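# Move mislabeled office boxes into the door tote

## Task

Every closed box sitting on the office desks carries a FULL or EMPTY label, and at least one of those labels is incorrect. Each box with an incorrect label must end up inside the tote near the door, fully in it: not overhanging the tote's rim and not resting entirely above its walls. Each correctly labeled box must end up back on the desk it came from. The desks must stay roughly where they are. The robot must not topple or finish leaning; either one counts as failure.

## Robot and tools

Robot: a Hello Robot Stretch 3. It has a two-wheel differential base 0.33 m long and 0.34 m wide with a rounded back, a lift sliding on a vertical mast, one telescoping arm that sticks out to the robot's right side, a wrist (yaw, pitch, roll), a five-finger hand, and a pan/tilt head. The base turns about the point midway between the drive wheels, which is 0.05 m behind the front edge. To reach further forward or back, drive the base; the arm only extends sideways. With the arm retracted and the wrist folded, a spin sweeps a circle of radius 0.28 m. An unfolded, level hand reaches outside that circle.

Frames: the base frame has its origin on the floor between the drive wheels, with x forward, y left and z up, in metres. hand_pose is reported in this frame and refers to a point 0.045 m in front of the palm. The odometry frame is the base frame as it stood when the scene began. base_odometry counts wheel rotation only, so any slip shows up as distance travelled. Heading is in radians, positive to the left. If turned_by_wheels and turned_by_imu disagree by more than 0.15 rad, believe turned_by_imu. base_tilt is in degrees: forward and right are positive.

move performs one action. The base takes exactly one relative command. {"translate_m": d} is an offset in metres, -3 to 3, positive forward. {"rotate_rad": d} is an offset in radians, -6.4 to 6.4, positive to the left. The base cannot move sideways, and a base offset is counted from the last position reported. joints is a single flat object of absolute targets keyed by joint name, one number each:
- lift_m: 0 to 1.1 m.
- arm_m: 0 to 0.52 m of extension.
- wrist_yaw_rad: -1.345 to 4.42. 0 points the hand along the arm; positive swings it toward the front.
- wrist_pitch_rad: -1.57 to 0.451. 0 is level, negative points the fingertips down. Near level it sags about 0.05.
- wrist_roll_rad: -2.911 to 2.918. At 2.62 the palm faces down; at -0.52 it faces up.
- head_pan_rad: -3.953 to 1.73. 0 looks forward; -1.57 looks along the arm.
- head_tilt_rad: -1.53 to 0.419. Negative looks down.
- Fingers, each -1 to 1: hand_little, hand_ring, hand_middle, hand_index, hand_thumb_bend (+1 straight, -1 curled) and hand_thumb_turn (+1 beside the palm, -1 opposite the fingers).
- hand_force_limit, -1 to 1: the closing stop force, about 0 N at -1 up to 10 N at +1 (15 N for the thumb motors).
- hand_speed, -0.96 to 1: near-zero speed at -1, full speed from +0.48 upward.

Optional parts of a move:
- pace: "default" or "max".
- speeds: per-motion top speeds, keyed like the joints or translate_m/rotate_rad.
- contact_limits: effort thresholds (%) that stop a motion. arm_m, translate_m and rotate_rad take a number from 1 to 100. lift_m takes {"down": v, "up": v}, 1 to 100; values under about 12 may halt free motion. Put a limit only in the same action as its own command.
- {"servos": "reboot"}: sent on its own, it revives servos that switched off.
- cameras: a list drawn from head_camera, nav_camera, wrist_camera, all.
- blocking: false returns within about 0.5 s while the robot keeps moving.

Unknown keys make a call invalid; out-of-range values get it refused. A refusal, or an unplanned stop (contact_stop, time_out, torque_fault), cancels the later move/wait/finished_scene calls in the same reply. A move is cut off after 14 s.

The base is capped at 0.10 m/s and 0.63 rad/s unless three conditions all hold: lift_m below 0.30, arm_m below 0.03 and wrist_yaw_rad above 2.54. Before folding the wrist to yaw 3.0, or unfolding it, put lift_m between 0.32 and 0.95, pitch at -0.4 and roll near 0. Once folded, the lift may go down to 0.25. If yaw is below -0.4, keep pitch at -0.5 or lower.

Other tools:
- wait(seconds 0 to 10, cameras): pauses.
- stop(cameras): brakes every running motion.
- zoom_image(camera, region [x0,y0,x1,y1] in pixels, at most 504 by 504): enlarges part of the latest image.
- show_instructions: shows the reference hand image.
- finished_scene: ends the scene for good.

Reading results:
- base_status and joint_status give done, moving, off_target (came to rest short and may still be pushing), stopped, contact_stop (that joint goes slack), time_out or torque_fault.
- on_its_own lists what happened without a command.
- motor_effort is in %, positive toward higher values, with the peak in brackets.
- hand_stopped_by lists little, ring, middle, index, thumb_bend, thumb_turn: moving, target, force, stalled or fault. The *_load_n values are fingertip forces in N; a load near 0 after grasping means the grip was lost.
- lidar_m has 12 sectors of 30 degrees, starting straight ahead and going counter-clockwise, seen at 0.17 m height. It picks up table legs, not tabletops.
- wrist_depth_mm and head_depth_mm are 7x7 grids of median depths; "-" means no reading.
- The head_camera image arrives rotated and needs a quarter turn clockwise to be upright; nav_camera needs a quarter turn counterclockwise. The wrist camera rolls with the wrist.

Gripping: with the thumb turned fully in front (-1), the hand wraps objects 0.035 to 0.065 m thick. For a gentle hold, close with hand_speed at -0.94 or lower. A finger motor moves only when its target changes. To squeeze harder, raise the force limit and send a more-closed target.

Hazards: the wrist, head and base (unless given a limit) keep pushing with no contact stop, and sustained strain turns a servo off. Pushing with the hand higher than about 0.45 m, or driving while the hand is hooked on something solid, can tip the robot; if base_tilt leans, back off. Use a low lift "down" limit when lowering onto surfaces. Avoid dropping boxes from height, slamming, hard pushes, and shoving desks.

Each tool is called as a command line: name --argument value for each argument, lists and objects as JSON in quotes; but a table of rows of numbers goes row by row, as --pt "numbers of a row", without its own name.

Reference images:

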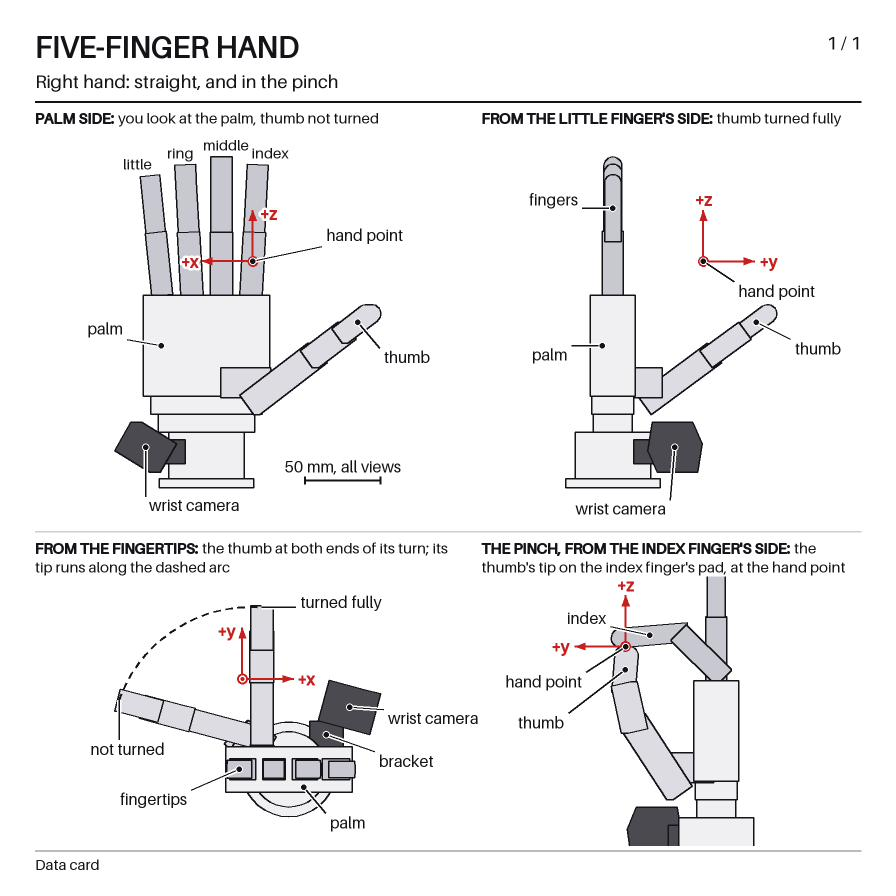

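## Session

move

Scene clock: 0.00 s.
base_odometry: x=+0.000 y=+0.000 heading=+0.000
turned_by_wheels: +0.000
turned_by_imu: +0.000
base_tilt: forward=-0.3 right=-0.7
lidar_m: 1.79 1.95 1.94 1.52 1.68 1.79 1.25 1.49 2.10 2.22 2.34 2.26
head_depth_mm: 1939 2194 2190 2188 2198 2210 2230 / 1956 2134 2134 2186 2166 2206 2191 / 1965 2131 2134 2148 2149 2166 2172 / 1977 2078 2086 2092 2133 2127 2148 / 2016 2051 2044 2087 2074 2104 2100 / 2006 1975 1974 1997 1974 2000 2010 / 1973 1952 1965 1952 1964 1985 1968
base_status: not commanded
joint_positions: lift_m=+0.552 arm_m=+0.002 wrist_yaw_rad=+2.863 wrist_pitch_rad=-0.411 wrist_roll_rad=+0.000 head_pan_rad=+0.000 head_tilt_rad=-0.002 hand_little=+1.000 hand_ring=+1.000 hand_middle=+1.000 hand_index=+1.000 hand_thumb_turn=+1.000 hand_thumb_bend=+1.000 hand_force_limit=+0.000 hand_speed=-0.800
joint_status: not commanded
measured_speeds: all 0
hand_stopped_by: target,target,target,target,target,target
little_load_n: 0.0
ring_load_n: 0.0
middle_load_n: 0.0
index_load_n: -0.5
thumb_bend_load_n: 0.0
thumb_turn_load_n: 0.0
motor_effort: left_wheel=+1.0 right_wheel=-0.5 lift_m=+25.2 arm_m=-1.8 wrist_yaw_rad=-0.5 wrist_pitch_rad=+5.7 wrist_roll_rad=-0.3 head_pan_rad=+0.6 head_tilt_rad=+3.4
hand_pose: x=+0.0982 y=+0.0646 z=+0.6010 quat_wxyz=(-0.067, +0.327, +0.770, +0.543) (m; base frame)
wrist_depth_mm: 132 - - - - - - / 137 - - - - - - / 154 171 - - - - - / - 178 - - - - - / 945 190 84 119 970 987 993 / 791 - - 93 803 816 828 / 712 - - - - - 102
pictures: head_camera (sideways), nav_camera (sideways), wrist_camera

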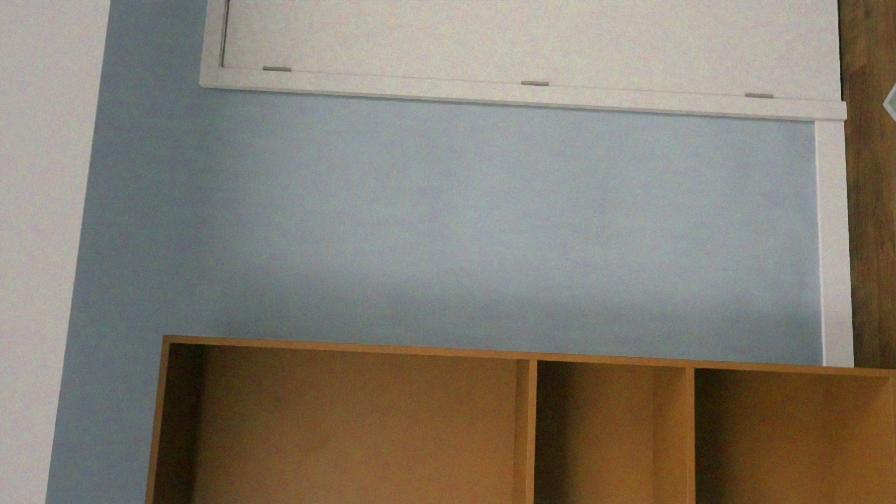

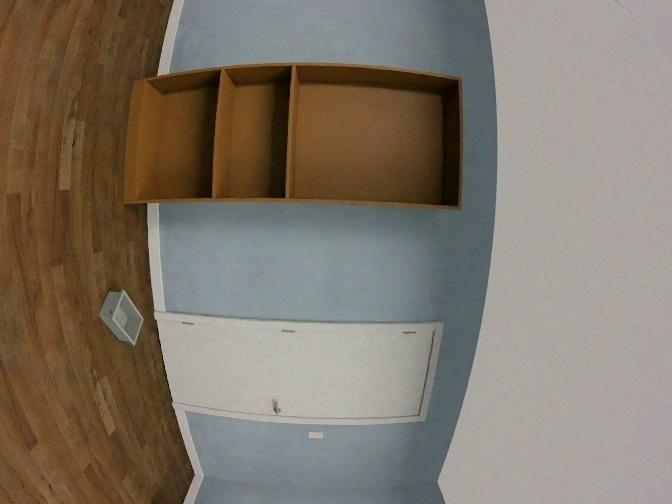

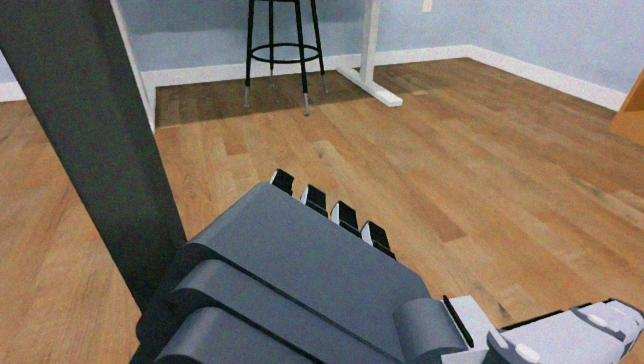

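move --joints '{"head_pan_rad": 1.57, "head_tilt_rad": -0.3}' --cameras '["head_camera","nav_camera"]' --pace "max"

move --joints '{"head_pan_rad": -1.57, "head_tilt_rad": -0.3}' --cameras '["head_camera","nav_camera"]' --pace "max"

move --joints '{"head_pan_rad": -3.14, "head_tilt_rad": -0.3}' --cameras '["head_camera","nav_camera"]' --pace "max"

Scene clock: 2.43 s.
move: done
base_odometry: x=+0.000 y=+0.000 heading=+0.000
turned_by_wheels: +0.000
turned_by_imu: +0.000
base_tilt: forward=-0.4 right=-0.7
lidar_m: 1.80 1.96 1.93 1.51 1.68 1.80 1.26 1.49 2.10 2.21 2.35 2.26
head_depth_mm: 1924 2050 2188 2012 2269 1971 1561 / 1899 2024 2162 1992 2457 1978 1529 / 1858 1969 2169 1921 2087 1943 1523 / 1866 1964 2089 1881 2346 1932 1526 / 1856 1972 2086 1867 2364 1919 1505 / 1822 1940 2054 1829 2321 1902 1498 / 1807 1923 2034 1819 2236 1856 1486
base_status: not commanded
joint_positions: lift_m=+0.552 arm_m=+0.002 wrist_yaw_rad=+2.863 wrist_pitch_rad=-0.411 wrist_roll_rad=+0.000 head_pan_rad=+1.581 head_tilt_rad=-0.300 hand_little=+1.000 hand_ring=+1.000 hand_middle=+1.000 hand_index=+1.000 hand_thumb_turn=+1.000 hand_thumb_bend=+1.000 hand_force_limit=+0.000 hand_speed=-0.800
joint_status: all done
measured_speeds: translate_m=+0.000 rotate_rad=+0.000 lift_m=+0.000 arm_m=+0.000 wrist_yaw_rad=+0.000 wrist_pitch_rad=+0.000 wrist_roll_rad=+0.000 head_pan_rad=-0.024 head_tilt_rad=+0.000
hand_stopped_by: target,target,target,target,target,target
little_load_n: 0.0
ring_load_n: 0.0
middle_load_n: 0.0
index_load_n: 0.0
thumb_bend_load_n: 0.0
thumb_turn_load_n: 0.5
motor_effort: left_wheel=+0.6(1.6) right_wheel=-0.5(0.9) lift_m=+25.4(25.7) arm_m=-3.4(3.4) wrist_yaw_rad=-0.1(0.8) wrist_pitch_rad=+5.7(6.1) wrist_roll_rad=-0.4(1.0) head_pan_rad=-2.4(5.6) head_tilt_rad=-1.4(3.2)
hand_pose: x=+0.0982 y=+0.0646 z=+0.6010 quat_wxyz=(-0.067, +0.327, +0.770, +0.543) (m; base frame)
wrist_depth_mm: 131 - - - - - - / 137 - - - - - - / 153 171 - - - - - / - 179 - - - - - / 934 190 84 119 977 952 - / 788 - - 93 799 821 832 / 711 - - - - - 102
pictures: head_camera (sideways), nav_camera (sideways)
camera_calibration:
head_camera: T_world_to_cam=[[0.0702404, -0.320262, -0.944721, 1.2554], [-0.997449, -0.0104608, -0.0706145, 0.100596], [0.0127326, 0.947271, -0.32018, 0.369853], [0, 0, 0, 1]] pos_world=[0.00744997, 0.0527595, 1.31153]
nav_camera: T_world_to_cam=[[-0.0435305, 0.25351, 0.966353, -1.21721], [0.998488, -0.0214471, 0.0506044, -0.0191888], [0.0335542, 0.967095, -0.252194, 0.294026], [0, 0, 0, 1]] pos_world=[-0.0436915, 0.0238119, 1.25137]

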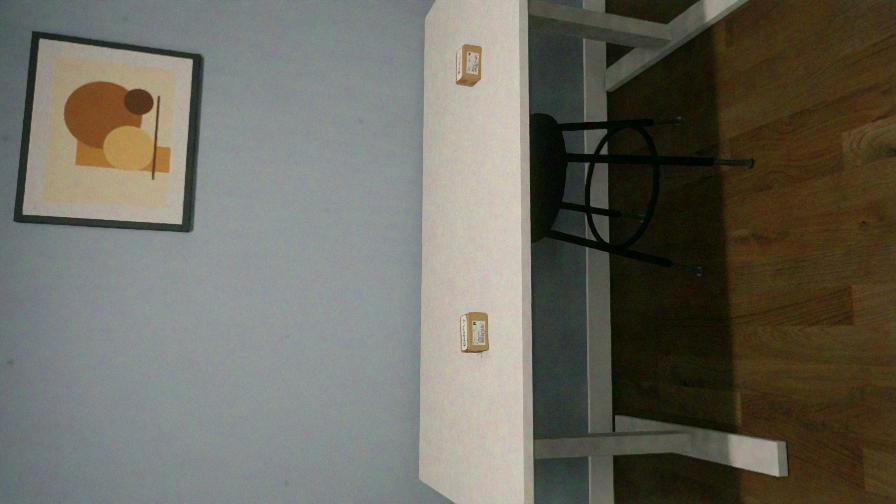

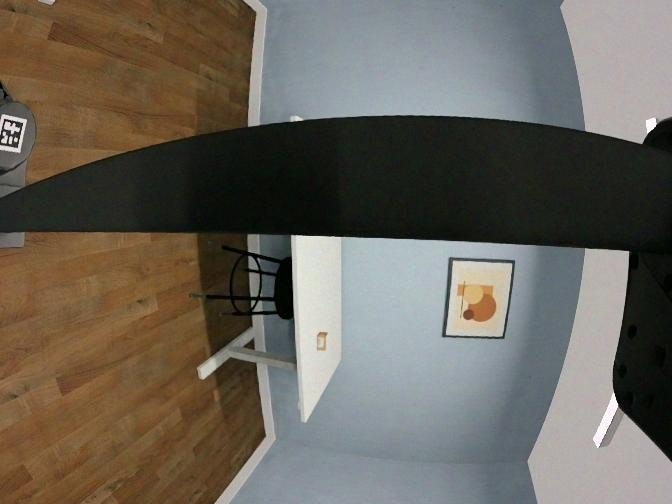

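Scene clock: 5.23 s.
move: done
base_odometry: x=+0.000 y=+0.000 heading=+0.000
turned_by_wheels: +0.000
turned_by_imu: +0.000
base_tilt: forward=-0.5 right=-0.5
lidar_m: 1.80 1.96 1.93 1.52 1.68 1.80 1.26 1.49 2.10 2.22 2.34 2.26
head_depth_mm: 2412 2603 2719 2921 2794 1961 1558 / 2418 2545 2709 2952 2721 1955 1551 / 2352 2523 2676 2894 2755 1953 1540 / 2355 2440 2590 2751 2519 1931 1532 / 2307 2474 2540 2803 2625 1927 1497 / 2258 2428 2470 2683 2562 1905 1497 / 2246 2371 2465 2663 2574 1893 1505
base_status: not commanded
joint_positions: lift_m=+0.552 arm_m=+0.002 wrist_yaw_rad=+2.863 wrist_pitch_rad=-0.411 wrist_roll_rad=+0.000 head_pan_rad=-1.581 head_tilt_rad=-0.300 hand_little=+1.000 hand_ring=+1.000 hand_middle=+1.000 hand_index=+1.000 hand_thumb_turn=+1.000 hand_thumb_bend=+1.000 hand_force_limit=+0.000 hand_speed=-0.800
joint_status: all done
measured_speeds: translate_m=+0.000 rotate_rad=+0.000 lift_m=+0.000 arm_m=+0.000 wrist_yaw_rad=+0.000 wrist_pitch_rad=+0.000 wrist_roll_rad=+0.000 head_pan_rad=+0.024 head_tilt_rad=+0.000
hand_stopped_by: target,target,target,target,target,target
little_load_n: 0.0
ring_load_n: 0.0
middle_load_n: 0.0
index_load_n: 0.0
thumb_bend_load_n: 0.0
thumb_turn_load_n: 0.0
motor_effort: left_wheel=+1.1(1.7) right_wheel=-1.0(1.0) lift_m=+25.6(25.9) arm_m=-5.4(5.4) wrist_yaw_rad=-0.3(0.8) wrist_pitch_rad=+5.8(6.1) wrist_roll_rad=-0.8(1.0) head_pan_rad=+3.4(5.6) head_tilt_rad=-0.5(3.0)
hand_pose: x=+0.0982 y=+0.0646 z=+0.6010 quat_wxyz=(-0.067, +0.327, +0.770, +0.543) (m; base frame)
wrist_depth_mm: 132 - - - - - - / 137 - - - - - - / 153 171 - - - - - / - 179 - - - - - / 946 190 84 119 988 986 995 / 814 - - 93 800 823 810 / 700 - - - - - 102
pictures: head_camera (sideways), nav_camera (sideways)
camera_calibration:
head_camera: T_world_to_cam=[[-0.0635901, 0.32167, -0.944714, 1.25622], [0.997449, -0.0102705, -0.0706368, 0.0884276], [-0.0324245, -0.946796, -0.320197, 0.370124], [0, 0, 0, 1]] pos_world=[0.00368243, -0.0527495, 1.31153]
nav_camera: T_world_to_cam=[[0.0382384, -0.254351, 0.966356, -1.21771], [-0.997827, 0.042209, 0.0505934, -0.00704692], [-0.0536574, -0.96619, -0.252184, 0.294532], [0, 0, 0, 1]] pos_world=[0.0553355, -0.0248539, 1.25137]

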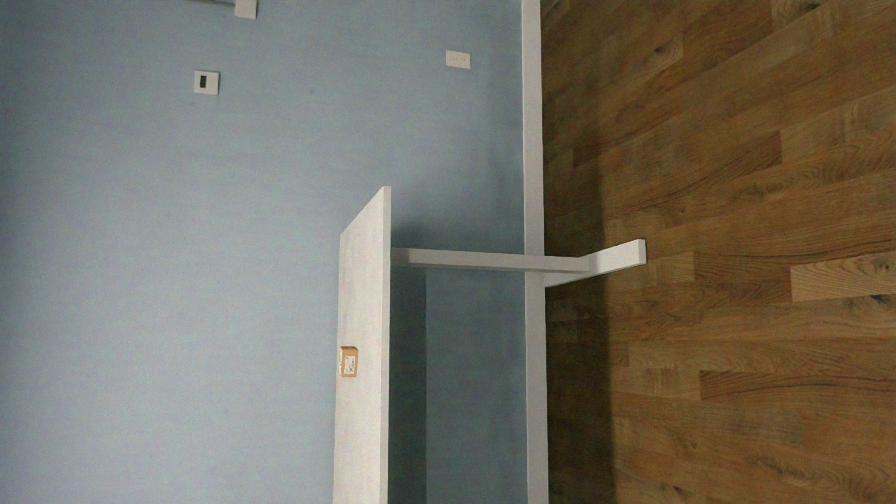

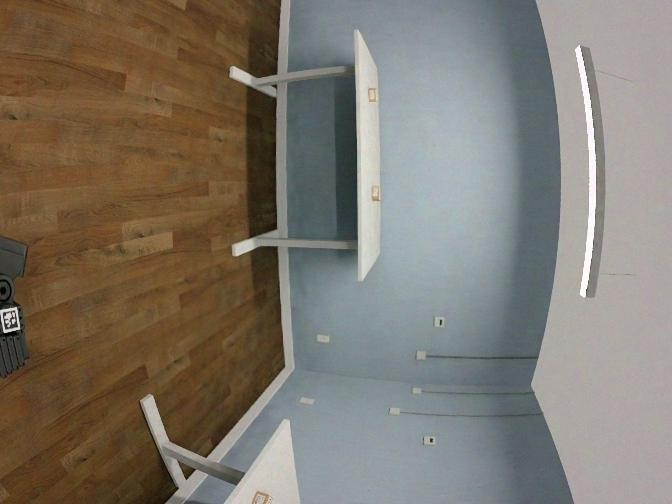

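Scene clock: 7.33 s.
move: done
base_odometry: x=+0.000 y=+0.000 heading=+0.000
turned_by_wheels: +0.000
turned_by_imu: +0.000
base_tilt: forward=-0.3 right=-0.7
lidar_m: 1.80 1.96 1.93 1.51 1.68 1.80 1.26 1.49 2.10 2.21 2.35 2.27
head_depth_mm: 1507 1615 1707 1811 1948 1982 1564 / 1492 1579 1680 1784 1184 1990 1541 / 1478 1555 1659 1720 1111 1753 1493 / 1443 1536 1634 1692 1093 1933 1518 / 1421 1510 1616 1661 1084 1888 1509 / 1416 1498 1600 1650 1075 1882 1509 / 1389 1471 1564 1617 1057 1847 1489
base_status: not commanded
joint_positions: lift_m=+0.552 arm_m=+0.002 wrist_yaw_rad=+2.863 wrist_pitch_rad=-0.411 wrist_roll_rad=+0.000 head_pan_rad=-3.151 head_tilt_rad=-0.300 hand_little=+1.000 hand_ring=+1.000 hand_middle=+1.000 hand_index=+1.000 hand_thumb_turn=+1.000 hand_thumb_bend=+1.000 hand_force_limit=+0.000 hand_speed=-0.800
joint_status: all done
measured_speeds: translate_m=+0.000 rotate_rad=+0.000 lift_m=+0.000 arm_m=+0.000 wrist_yaw_rad=+0.000 wrist_pitch_rad=+0.000 wrist_roll_rad=+0.000 head_pan_rad=+0.024 head_tilt_rad=+0.000
hand_stopped_by: target,target,target,target,target,target
little_load_n: 0.0
ring_load_n: 0.0
middle_load_n: 0.0
index_load_n: 0.0
thumb_bend_load_n: 0.0
thumb_turn_load_n: 0.0
motor_effort: left_wheel=+0.3(1.6) right_wheel=-0.6(1.0) lift_m=+25.9(26.1) arm_m=-6.7(6.8) wrist_yaw_rad=-0.2(1.0) wrist_pitch_rad=+5.7(6.0) wrist_roll_rad=-0.4(1.0) head_pan_rad=+1.9(6.3) head_tilt_rad=-1.3(2.1)
hand_pose: x=+0.0982 y=+0.0646 z=+0.6010 quat_wxyz=(-0.067, +0.327, +0.770, +0.543) (m; base frame)
wrist_depth_mm: 132 - - - - - - / 137 - - - - - - / 153 171 - - - - - / - 178 - - - - - / 954 190 84 120 978 958 983 / 790 - - 93 803 835 812 / 708 - - - - - 102
pictures: head_camera (sideways), nav_camera (sideways)
camera_calibration:
head_camera: T_world_to_cam=[[0.321635, 0.0637489, -0.944715, 1.25387], [-0.00965539, -0.997458, -0.0705952, 0.0945468], [-0.946815, 0.0318275, -0.320202, 0.375709], [0, 0, 0, 1]] pos_world=[-0.0466498, 0.00241566, 1.31153]
nav_camera: T_world_to_cam=[[-0.25434, -0.0383915, 0.966353, -1.21593], [0.0416883, 0.997848, 0.050615, -0.0134278], [-0.966216, 0.053159, -0.252192, 0.300082], [0, 0, 0, 1]] pos_world=[-0.0187554, -0.0492345, 1.25137]

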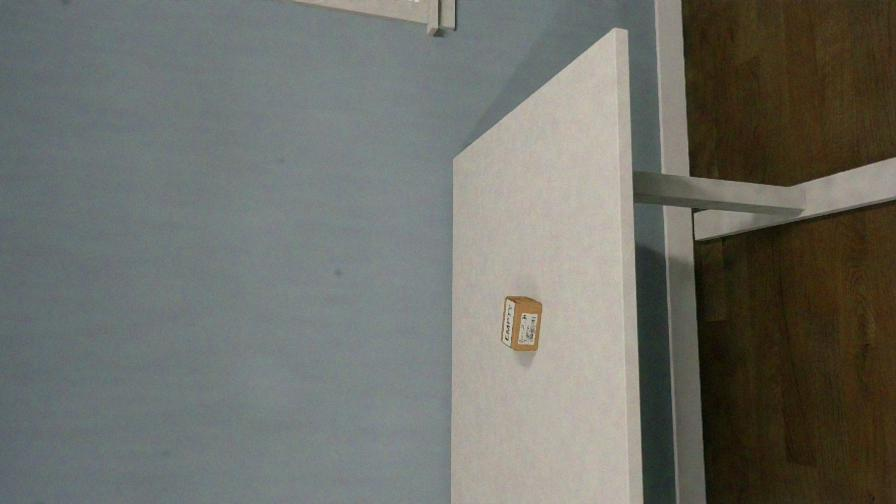

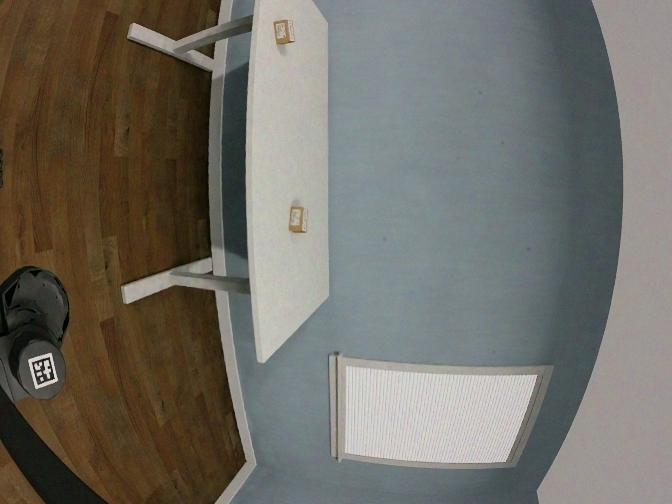

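zoom_image --camera "head_camera" --region '[450, 250, 600, 400]'

move --joints '{"head_pan_rad": -3.7, "head_tilt_rad": -0.3}' --cameras '["head_camera","nav_camera"]' --pace "max"

move --joints '{"head_pan_rad": -2.4, "head_tilt_rad": -0.3}' --cameras '["head_camera","nav_camera"]' --pace "max"

Scaled by 3.360 from the camera's 896x504 image, which has a finer 1280x720 frame.

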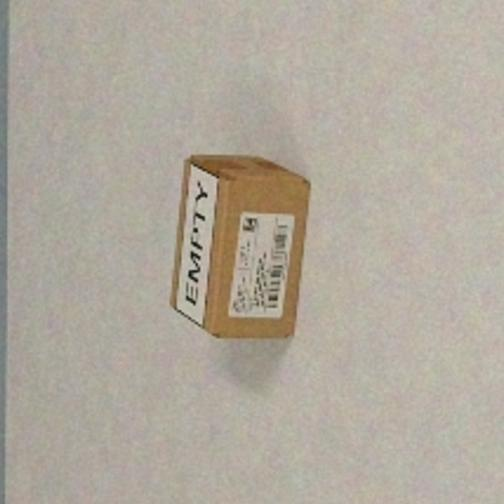

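Scene clock: 8.80 s.
move: done
base_odometry: x=+0.000 y=+0.000 heading=+0.000
turned_by_wheels: +0.000
turned_by_imu: +0.000
base_tilt: forward=-0.4 right=-0.6
lidar_m: 1.79 1.96 1.93 1.52 1.68 1.80 1.26 1.49 2.10 2.21 2.34 2.26
head_depth_mm: 2193 2258 2337 2414 2493 1990 1598 / 2231 2401 2552 2675 2684 1980 1547 / 2066 2220 2373 2568 2618 1962 1538 / 1875 1995 2161 2299 2393 1951 1519 / 1737 1844 1969 2087 2238 1935 1503 / 1617 1694 1818 1941 2025 1890 1507 / 1509 1602 1691 1775 1114 1892 1488
base_status: not commanded
joint_positions: lift_m=+0.552 arm_m=+0.002 wrist_yaw_rad=+2.863 wrist_pitch_rad=-0.411 wrist_roll_rad=+0.000 head_pan_rad=-3.714 head_tilt_rad=-0.300 hand_little=+1.000 hand_ring=+1.000 hand_middle=+1.000 hand_index=+1.000 hand_thumb_turn=+1.000 hand_thumb_bend=+1.000 hand_force_limit=+0.000 hand_speed=-0.800
joint_status: all done
measured_speeds: all 0
hand_stopped_by: target,target,target,target,target,target
little_load_n: 0.0
ring_load_n: 0.0
middle_load_n: 0.0
index_load_n: 0.0
thumb_bend_load_n: 0.0
thumb_turn_load_n: 0.0
motor_effort: left_wheel=+0.2(1.6) right_wheel=-0.5(0.8) lift_m=+26.1(26.2) arm_m=-7.9(7.9) wrist_yaw_rad=-0.3(0.6) wrist_pitch_rad=+5.7(6.0) wrist_roll_rad=-0.8(1.1) head_pan_rad=+0.2(4.4) head_tilt_rad=-0.7(2.6)
hand_pose: x=+0.0982 y=+0.0646 z=+0.6010 quat_wxyz=(-0.067, +0.327, +0.770, +0.543) (m; base frame)
wrist_depth_mm: 132 - - - - - - / 136 - - - - - - / 152 171 - - - - - / - 178 - - - - - / 974 190 84 120 954 970 960 / 793 - - 93 788 815 819 / 712 - - - - - 102
pictures: head_camera (sideways), nav_camera (sideways)
camera_calibration:
head_camera: T_world_to_cam=[[0.306096, -0.117538, -0.944717, 1.25398], [-0.539989, -0.838705, -0.0706128, 0.0977859], [-0.784039, 0.531751, -0.320193, 0.374676], [0, 0, 0, 1]] pos_world=[-0.0372745, 0.0301689, 1.31153]
nav_camera: T_world_to_cam=[[-0.23563, 0.103124, 0.966356, -1.21605], [0.567246, 0.821993, 0.0505948, -0.0165886], [-0.78912, 0.560084, -0.252183, 0.298963], [0, 0, 0, 1]] pos_world=[-0.0412112, -0.0284036, 1.25137]

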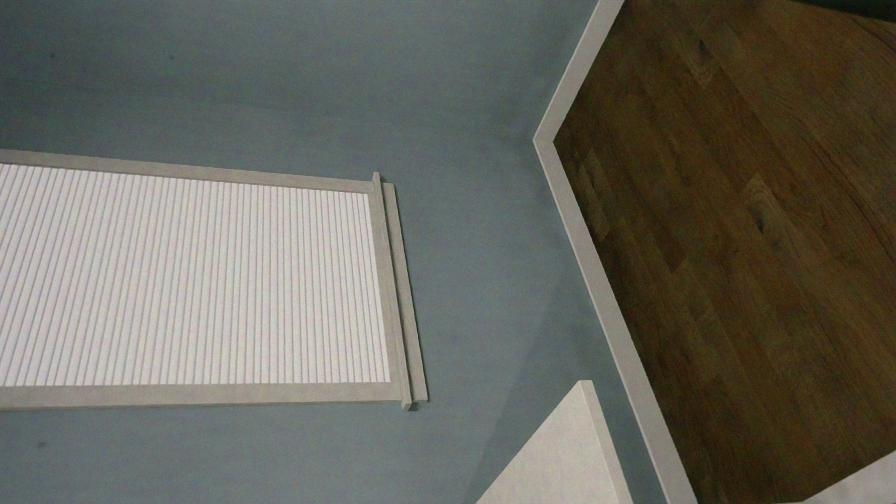

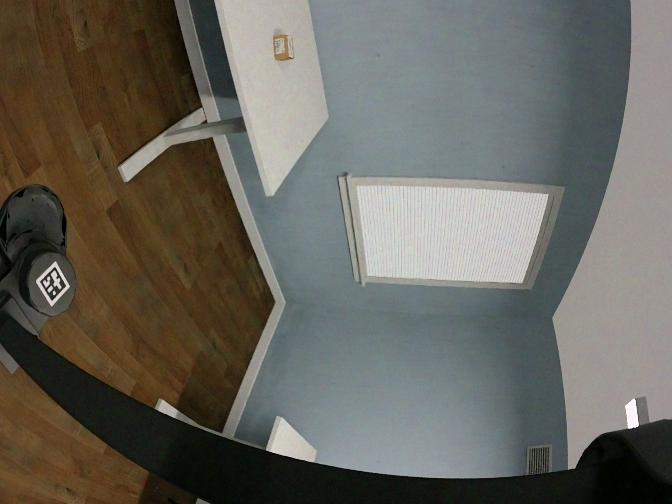

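Scene clock: 9.80 s.
move: done
base_odometry: x=+0.000 y=+0.000 heading=+0.000
turned_by_wheels: +0.000
turned_by_imu: +0.000
base_tilt: forward=-0.2 right=-0.7
lidar_m: 1.80 1.96 1.94 1.52 1.68 1.80 1.26 1.49 2.10 2.22 2.34 2.27
head_depth_mm: 1499 1560 1610 1669 1134 1829 1551 / 1584 1666 1746 1745 1126 1920 1551 / 1702 1780 1867 1793 1239 1935 1532 / 1824 1915 2010 1747 1631 1793 1526 / 1952 2068 2208 2262 2405 1936 1516 / 2125 2277 2393 2556 2613 1914 1499 / 2314 2510 2683 2854 2585 1903 1492
base_status: not commanded
joint_positions: lift_m=+0.552 arm_m=+0.002 wrist_yaw_rad=+2.863 wrist_pitch_rad=-0.411 wrist_roll_rad=+0.000 head_pan_rad=-2.372 head_tilt_rad=-0.300 hand_little=+1.000 hand_ring=+1.000 hand_middle=+1.000 hand_index=+1.000 hand_thumb_turn=+1.000 hand_thumb_bend=+1.000 hand_force_limit=+0.000 hand_speed=-0.800
joint_status: all done
measured_speeds: all 0
hand_stopped_by: target,target,target,target,target,target
little_load_n: 0.0
ring_load_n: 0.0
middle_load_n: 0.0
index_load_n: 0.0
thumb_bend_load_n: 0.0
thumb_turn_load_n: 0.0
motor_effort: left_wheel=+1.5(1.5) right_wheel=-0.5(0.8) lift_m=+25.9(26.2) arm_m=-8.2(8.4) wrist_yaw_rad=-0.3(0.8) wrist_pitch_rad=+5.8(6.0) wrist_roll_rad=-0.6(0.9) head_pan_rad=-1.9(3.9) head_tilt_rad=-0.5(1.8)
hand_pose: x=+0.0982 y=+0.0646 z=+0.6010 quat_wxyz=(-0.067, +0.327, +0.770, +0.543) (m; base frame)
wrist_depth_mm: 131 - - - - - - / 136 - - - - - - / 153 170 - - - - - / - 179 - - - - - / 945 189 84 119 975 991 988 / 826 - - 93 784 830 828 / 722 - - - - - 102
pictures: head_camera (sideways), nav_camera (sideways)
camera_calibration:
head_camera: T_world_to_cam=[[0.183892, 0.271463, -0.944718, 1.25472], [0.694374, -0.716141, -0.07062, 0.0902214], [-0.695722, -0.643001, -0.32019, 0.374155], [0, 0, 0, 1]] pos_world=[-0.0330736, -0.035418, 1.31153]
nav_camera: T_world_to_cam=[[-0.153882, -0.206108, 0.966354, -1.21654], [-0.67192, 0.738893, 0.0505978, -0.00899762], [-0.724461, -0.641527, -0.25219, 0.298608], [0, 0, 0, 1]] pos_world=[0.0230807, -0.0525255, 1.25137]

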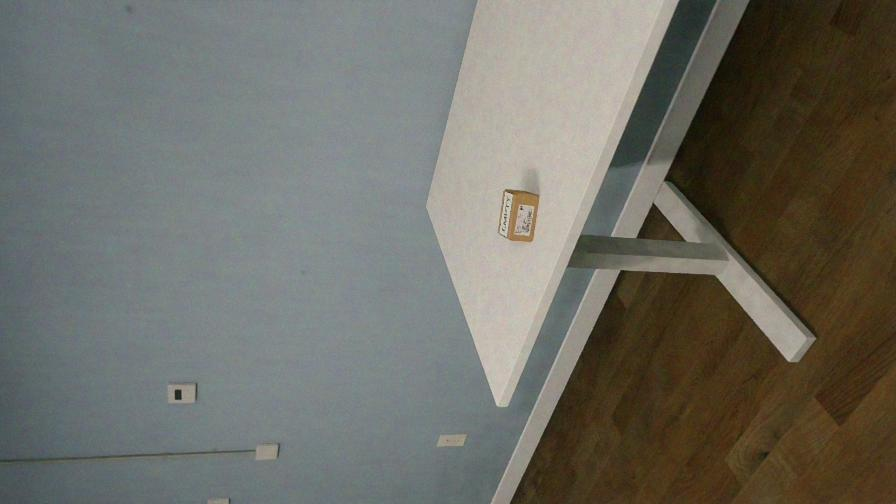

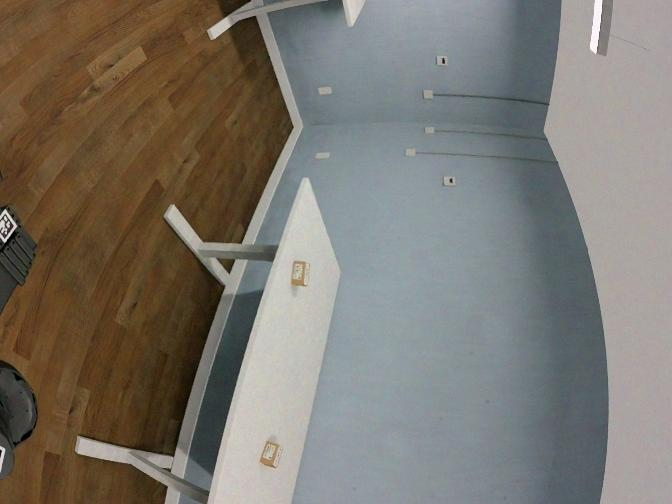

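move --base '{"translate_m": -0.33}' --joints '{"wrist_yaw_rad": 0.0, "head_pan_rad": -1.57, "head_tilt_rad": -0.3, "lift_m": 0.9}' --cameras '["head_camera","wrist_camera"]'

move --base '{"rotate_rad": -1.5708}' --joints '{"wrist_roll_rad": 2.62, "head_tilt_rad": -0.5, "hand_thumb_turn": -1}' --cameras '["head_camera","nav_camera","wrist_camera"]'

Scene clock: 19.33 s.
move: done
base_odometry: x=-0.330 y=+0.000 heading=+0.000
turned_by_wheels: +0.000
turned_by_imu: +0.001
base_tilt: forward=-0.4 right=-0.6
lidar_m: 2.13 2.25 1.97 1.61 2.11 1.44 0.93 1.35 1.26 2.23 2.53 2.63
head_depth_mm: 2454 2593 2742 2890 2472 1981 1547 / 2452 2554 2718 2913 2726 1984 1547 / 2411 2573 2712 2872 2706 1962 1540 / 2351 2519 2653 2831 2655 1939 489 / 2346 2469 2556 2772 2570 1935 1519 / 2332 2440 2538 2765 2658 1909 1508 / 2293 2423 2522 2731 2568 1912 1489
base_status: done
joint_positions: lift_m=+0.900 arm_m=+0.002 wrist_yaw_rad=+0.001 wrist_pitch_rad=-0.412 wrist_roll_rad=+0.000 head_pan_rad=-1.570 head_tilt_rad=-0.300 hand_little=+1.000 hand_ring=+1.000 hand_middle=+1.000 hand_index=+1.000 hand_thumb_turn=+1.000 hand_thumb_bend=+1.000 hand_force_limit=+0.000 hand_speed=-0.800
joint_status: all done
measured_speeds: all 0
hand_stopped_by: target,target,target,target,target,target
little_load_n: 0.0
ring_load_n: 0.5
middle_load_n: 0.0
index_load_n: 0.0
thumb_bend_load_n: 0.0
thumb_turn_load_n: 0.0
motor_effort: left_wheel=-6.3(11.2) right_wheel=-4.0(11.7) lift_m=+32.8(34.5) arm_m=-13.4(13.6) wrist_yaw_rad=-1.2(4.8) wrist_pitch_rad=+5.9(6.2) wrist_roll_rad=-0.5(1.0) head_pan_rad=-2.4(7.4) head_tilt_rad=+1.2(2.1)
hand_pose: x=-0.0779 y=-0.3837 z=+0.9491 quat_wxyz=(+0.529, +0.809, -0.216, +0.142) (m; base frame)
wrist_depth_mm: - - - - - - - / - - - - - - - / - - - - - - - / - - - - - - - / - - 84 120 - - - / - - - 93 - - - / - - - - - - 102
pictures: head_camera (sideways), wrist_camera
camera_calibration:
head_camera: T_world_to_cam=[[-0.0673213, 0.320891, -0.944721, 1.25625], [0.997502, 0.00135229, -0.0706232, 0.0883863], [-0.0213848, -0.947115, -0.32018, 0.370053], [0, 0, 0, 1]] pos_world=[0.0043203, -0.0527553, 1.31153]
wrist_camera: T_world_to_cam=[[-0.998523, -0.0511615, 0.0182686, -0.0562306], [-0.0441635, 0.568638, -0.821401, 0.989243], [0.0316358, -0.820995, -0.570058, 0.380524], [0, 0, 0, 1]] pos_world=[-0.0244973, -0.25299, 1.03051]

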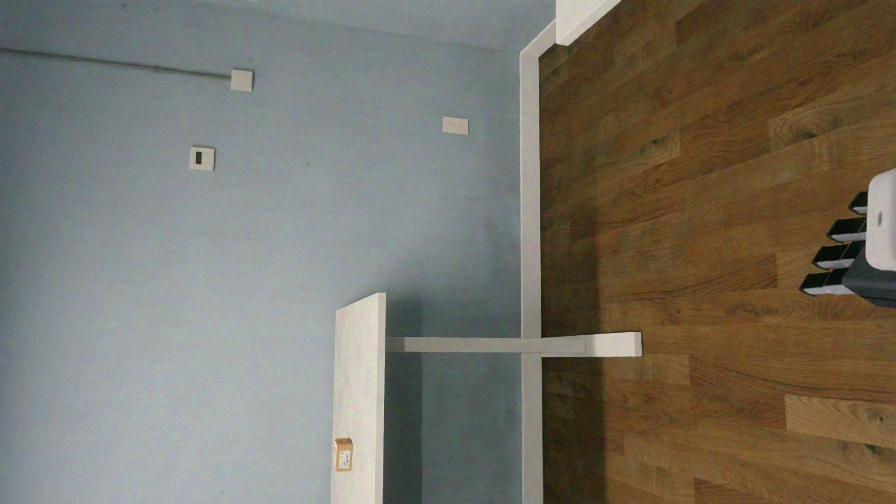

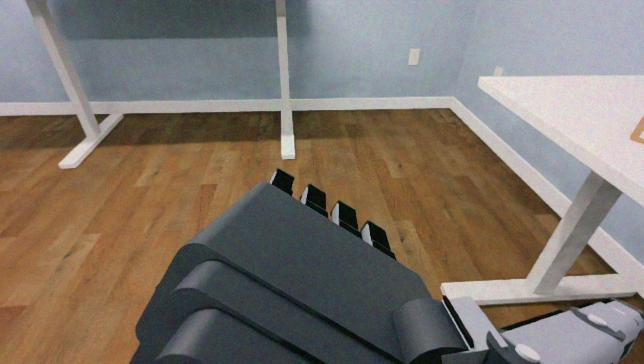

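Scene clock: 24.97 s.
move: done
base_odometry: x=-0.330 y=+0.000 heading=-1.570
turned_by_wheels: -1.570
turned_by_imu: -1.595
base_tilt: forward=-0.3 right=-0.8
lidar_m: 2.23 2.52 2.64 2.12 2.41 1.61 1.61 2.11 1.45 0.93 1.34 1.26
head_depth_mm: 1166 1296 1419 1557 825 1558 - / 1147 1259 1386 1116 823 1546 - / 1142 1245 1362 1099 815 707 358 / 1126 1225 1349 1088 805 431 309 / 1112 1200 1328 1071 801 1440 1297 / 1095 1191 1312 1059 792 1471 1287 / 1085 1180 1293 1052 784 1442 1278
base_status: done
joint_positions: lift_m=+0.900 arm_m=+0.002 wrist_yaw_rad=+0.001 wrist_pitch_rad=-0.412 wrist_roll_rad=+2.615 head_pan_rad=-1.570 head_tilt_rad=-0.500 hand_little=+1.000 hand_ring=+1.000 hand_middle=+1.000 hand_index=+1.000 hand_thumb_turn=-1.000 hand_thumb_bend=+1.000 hand_force_limit=+0.000 hand_speed=-0.800
joint_status: all done
measured_speeds: all 0
hand_stopped_by: target,target,target,target,target,target
little_load_n: 0.0
ring_load_n: 0.0
middle_load_n: 0.0
index_load_n: 0.0
thumb_bend_load_n: 0.0
thumb_turn_load_n: 0.0
motor_effort: left_wheel=+8.6(16.0) right_wheel=-12.3(15.0) lift_m=+29.8(33.1) arm_m=-24.3(24.4) wrist_yaw_rad=-1.0(1.6) wrist_pitch_rad=+6.0(6.2) wrist_roll_rad=+1.3(2.1) head_pan_rad=-2.0(3.4) head_tilt_rad=-3.3(4.3)
hand_pose: x=+0.0094 y=-0.3447 z=+0.8602 quat_wxyz=(+0.001, +0.002, -0.837, +0.547) (m; base frame)
wrist_depth_mm: - - - - - - 876 / - - - - - - - / - - - - - 87 - / - - - - - 81 - / - - 84 120 - - - / - - - 93 - - - / - - - - - - -
pictures: head_camera (sideways), nav_camera (sideways), wrist_camera
camera_calibration:
head_camera: T_world_to_cam=[[-0.0673075, 0.501912, -0.862296, 1.14874], [0.997492, 0.0148933, -0.0691915, 0.0865836], [-0.0218857, -0.86479, -0.501656, 0.606186], [0, 0, 0, 1]] pos_world=[0.00421907, -0.0536328, 1.30064]
nav_camera: T_world_to_cam=[[0.041165, -0.440554, 0.896782, -1.12685], [-0.998229, 0.0204529, 0.0558695, -0.0138865], [-0.0429554, -0.897493, -0.438932, 0.537473], [0, 0, 0, 1]] pos_world=[0.0556122, -0.0137761, 1.24723]
wrist_camera: T_world_to_cam=[[0.844458, 0.178838, -0.504885, 0.546489], [0.530959, -0.155381, 0.83303, -0.780297], [0.0705275, -0.971532, -0.226168, 0.0109836], [0, 0, 0, 1]] pos_world=[-0.0479561, -0.208305, 0.928409]

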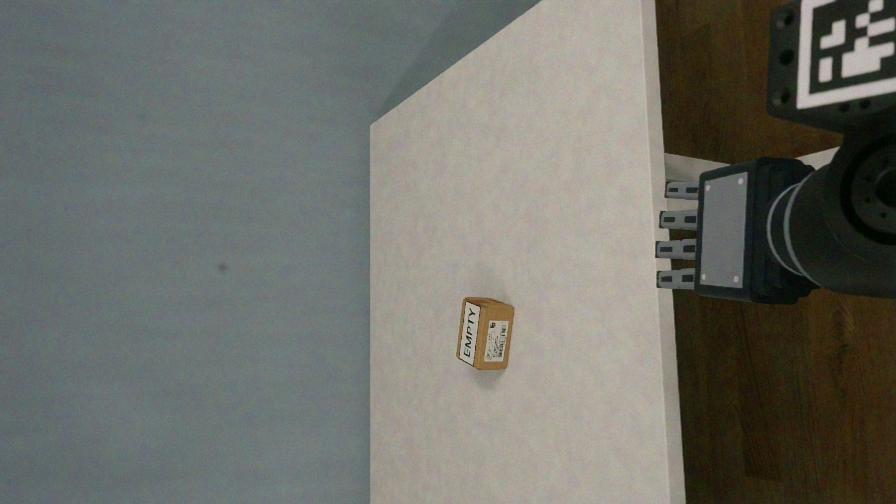

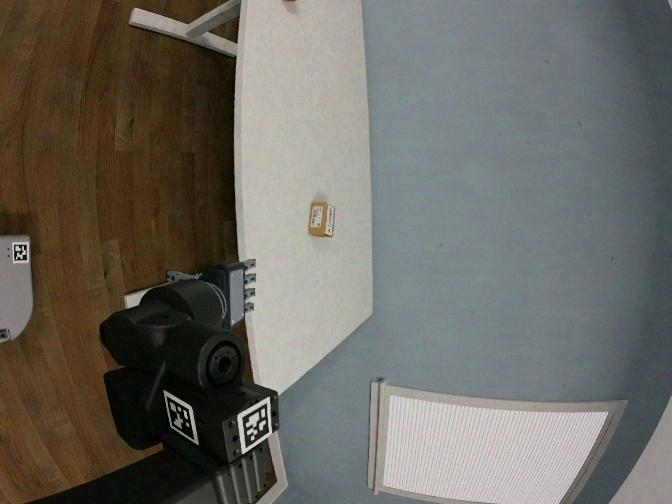

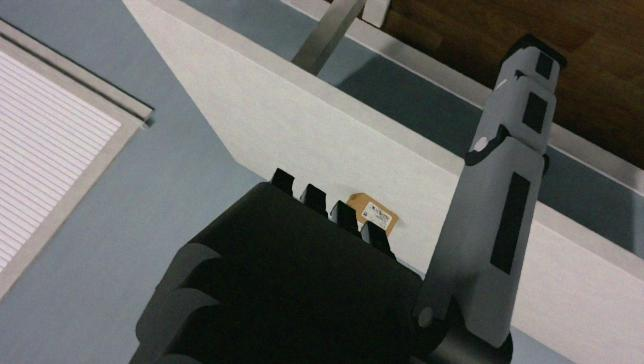

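zoom_image --camera "head_camera" --region '[400, 250, 580, 430]'

Scaled by 2.800 from the camera's 896x504 image, which has a finer 1280x720 frame.

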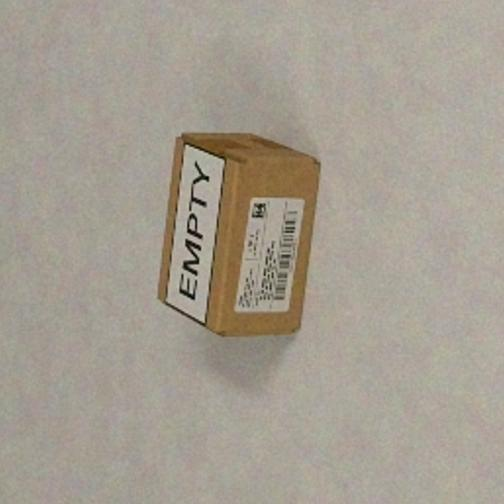

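move --base '{"translate_m": 0.12}' --joints '{"wrist_yaw_rad": -0.108, "wrist_pitch_rad": -0.7, "wrist_roll_rad": 2.62, "hand_little": 1}' --cameras '["head_camera","wrist_camera"]'

Scene clock: 29.83 s.
move: done
base_odometry: x=-0.330 y=-0.120 heading=-1.570
turned_by_wheels: +0.000
turned_by_imu: +0.001
base_tilt: forward=-0.4 right=-0.6
lidar_m: 2.12 2.43 2.65 2.15 2.43 2.19 1.73 2.20 0.96 1.31 1.32 1.17
head_depth_mm: 1153 1260 1390 1121 826 1510 - / 1135 1243 1372 1104 818 1328 - / 1118 1226 1356 1099 815 1493 1376 / 1107 1209 1334 1085 804 1485 423 / 1092 1193 1316 1073 800 1435 1302 / 1079 1174 1296 1057 793 1433 1286 / 1063 1164 1284 1047 784 1426 1283
base_status: done
joint_positions: lift_m=+0.900 arm_m=+0.002 wrist_yaw_rad=-0.107 wrist_pitch_rad=-0.721 wrist_roll_rad=+2.615 head_pan_rad=-1.570 head_tilt_rad=-0.500 hand_little=+1.000 hand_ring=+1.000 hand_middle=+1.000 hand_index=+1.000 hand_thumb_turn=-1.000 hand_thumb_bend=+1.000 hand_force_limit=+0.000 hand_speed=-0.800
joint_status: all done
measured_speeds: all 0
hand_stopped_by: target,target,target,target,target,target
little_load_n: 0.0
ring_load_n: 0.0
middle_load_n: 0.0
index_load_n: 0.0
thumb_bend_load_n: 0.0
thumb_turn_load_n: 0.0
motor_effort: left_wheel=+8.1(12.9) right_wheel=+1.5(9.1) lift_m=+27.1(28.7) arm_m=-23.4(24.5) wrist_yaw_rad=-1.0(3.6) wrist_pitch_rad=+3.9(7.0) wrist_roll_rad=+1.2(1.9) head_pan_rad=-2.9(3.1) head_tilt_rad=-2.3(3.9)
hand_pose: x=-0.0052 y=-0.2834 z=+0.8085 quat_wxyz=(+0.023, -0.047, -0.910, +0.411) (m; base frame)
wrist_depth_mm: - - - - 954 826 738 / - - - - - - 830 / - - - - - 87 940 / - - - - - 81 - / - - 84 119 - - - / - - - 93 - - - / - - - - - - -
pictures: head_camera (sideways), wrist_camera
camera_calibration:
head_camera: T_world_to_cam=[[-0.0673075, 0.501912, -0.862296, 1.14874], [0.997492, 0.0148933, -0.0691915, 0.0865836], [-0.0218857, -0.86479, -0.501656, 0.606186], [0, 0, 0, 1]] pos_world=[0.00421907, -0.0536328, 1.30064]
wrist_camera: T_world_to_cam=[[0.874297, 0.231624, -0.426561, 0.473614], [0.484892, -0.456606, 0.745916, -0.735142], [-0.0219982, -0.858989, -0.511522, 0.321995], [0, 0, 0, 1]] pos_world=[-0.0505316, -0.16878, 0.915087]

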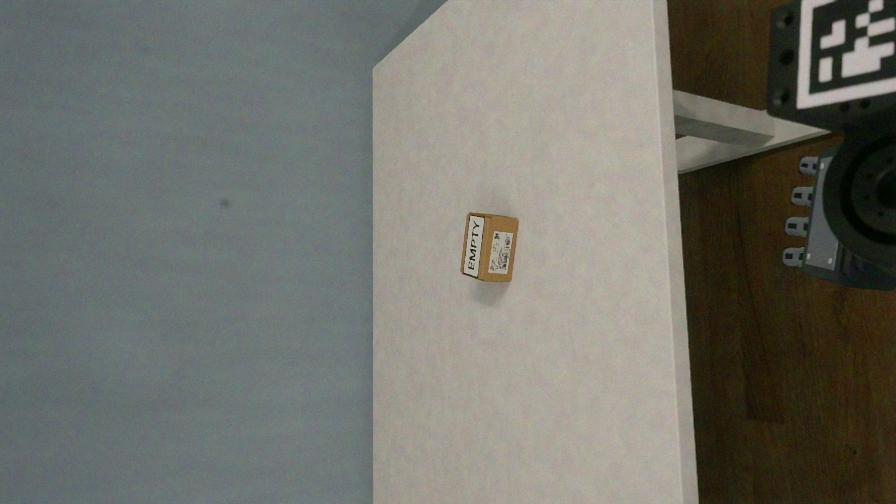

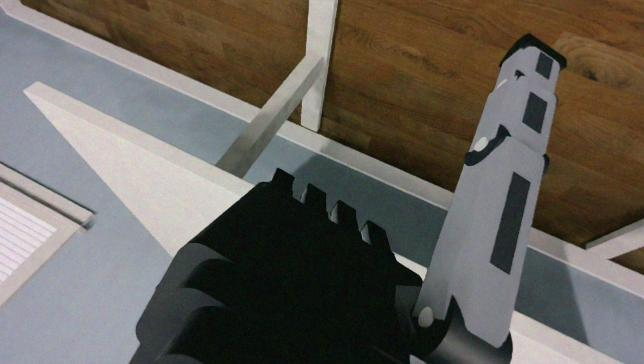

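zoom_image --camera "head_camera" --region '[430, 180, 570, 320]'

Scaled by 3.600 from the camera's 896x504 image, which has a finer 1280x720 frame.

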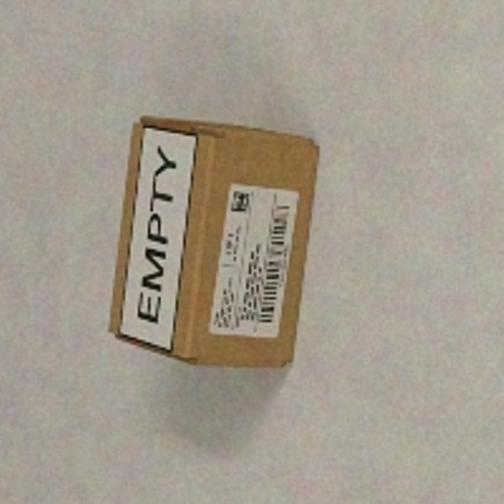

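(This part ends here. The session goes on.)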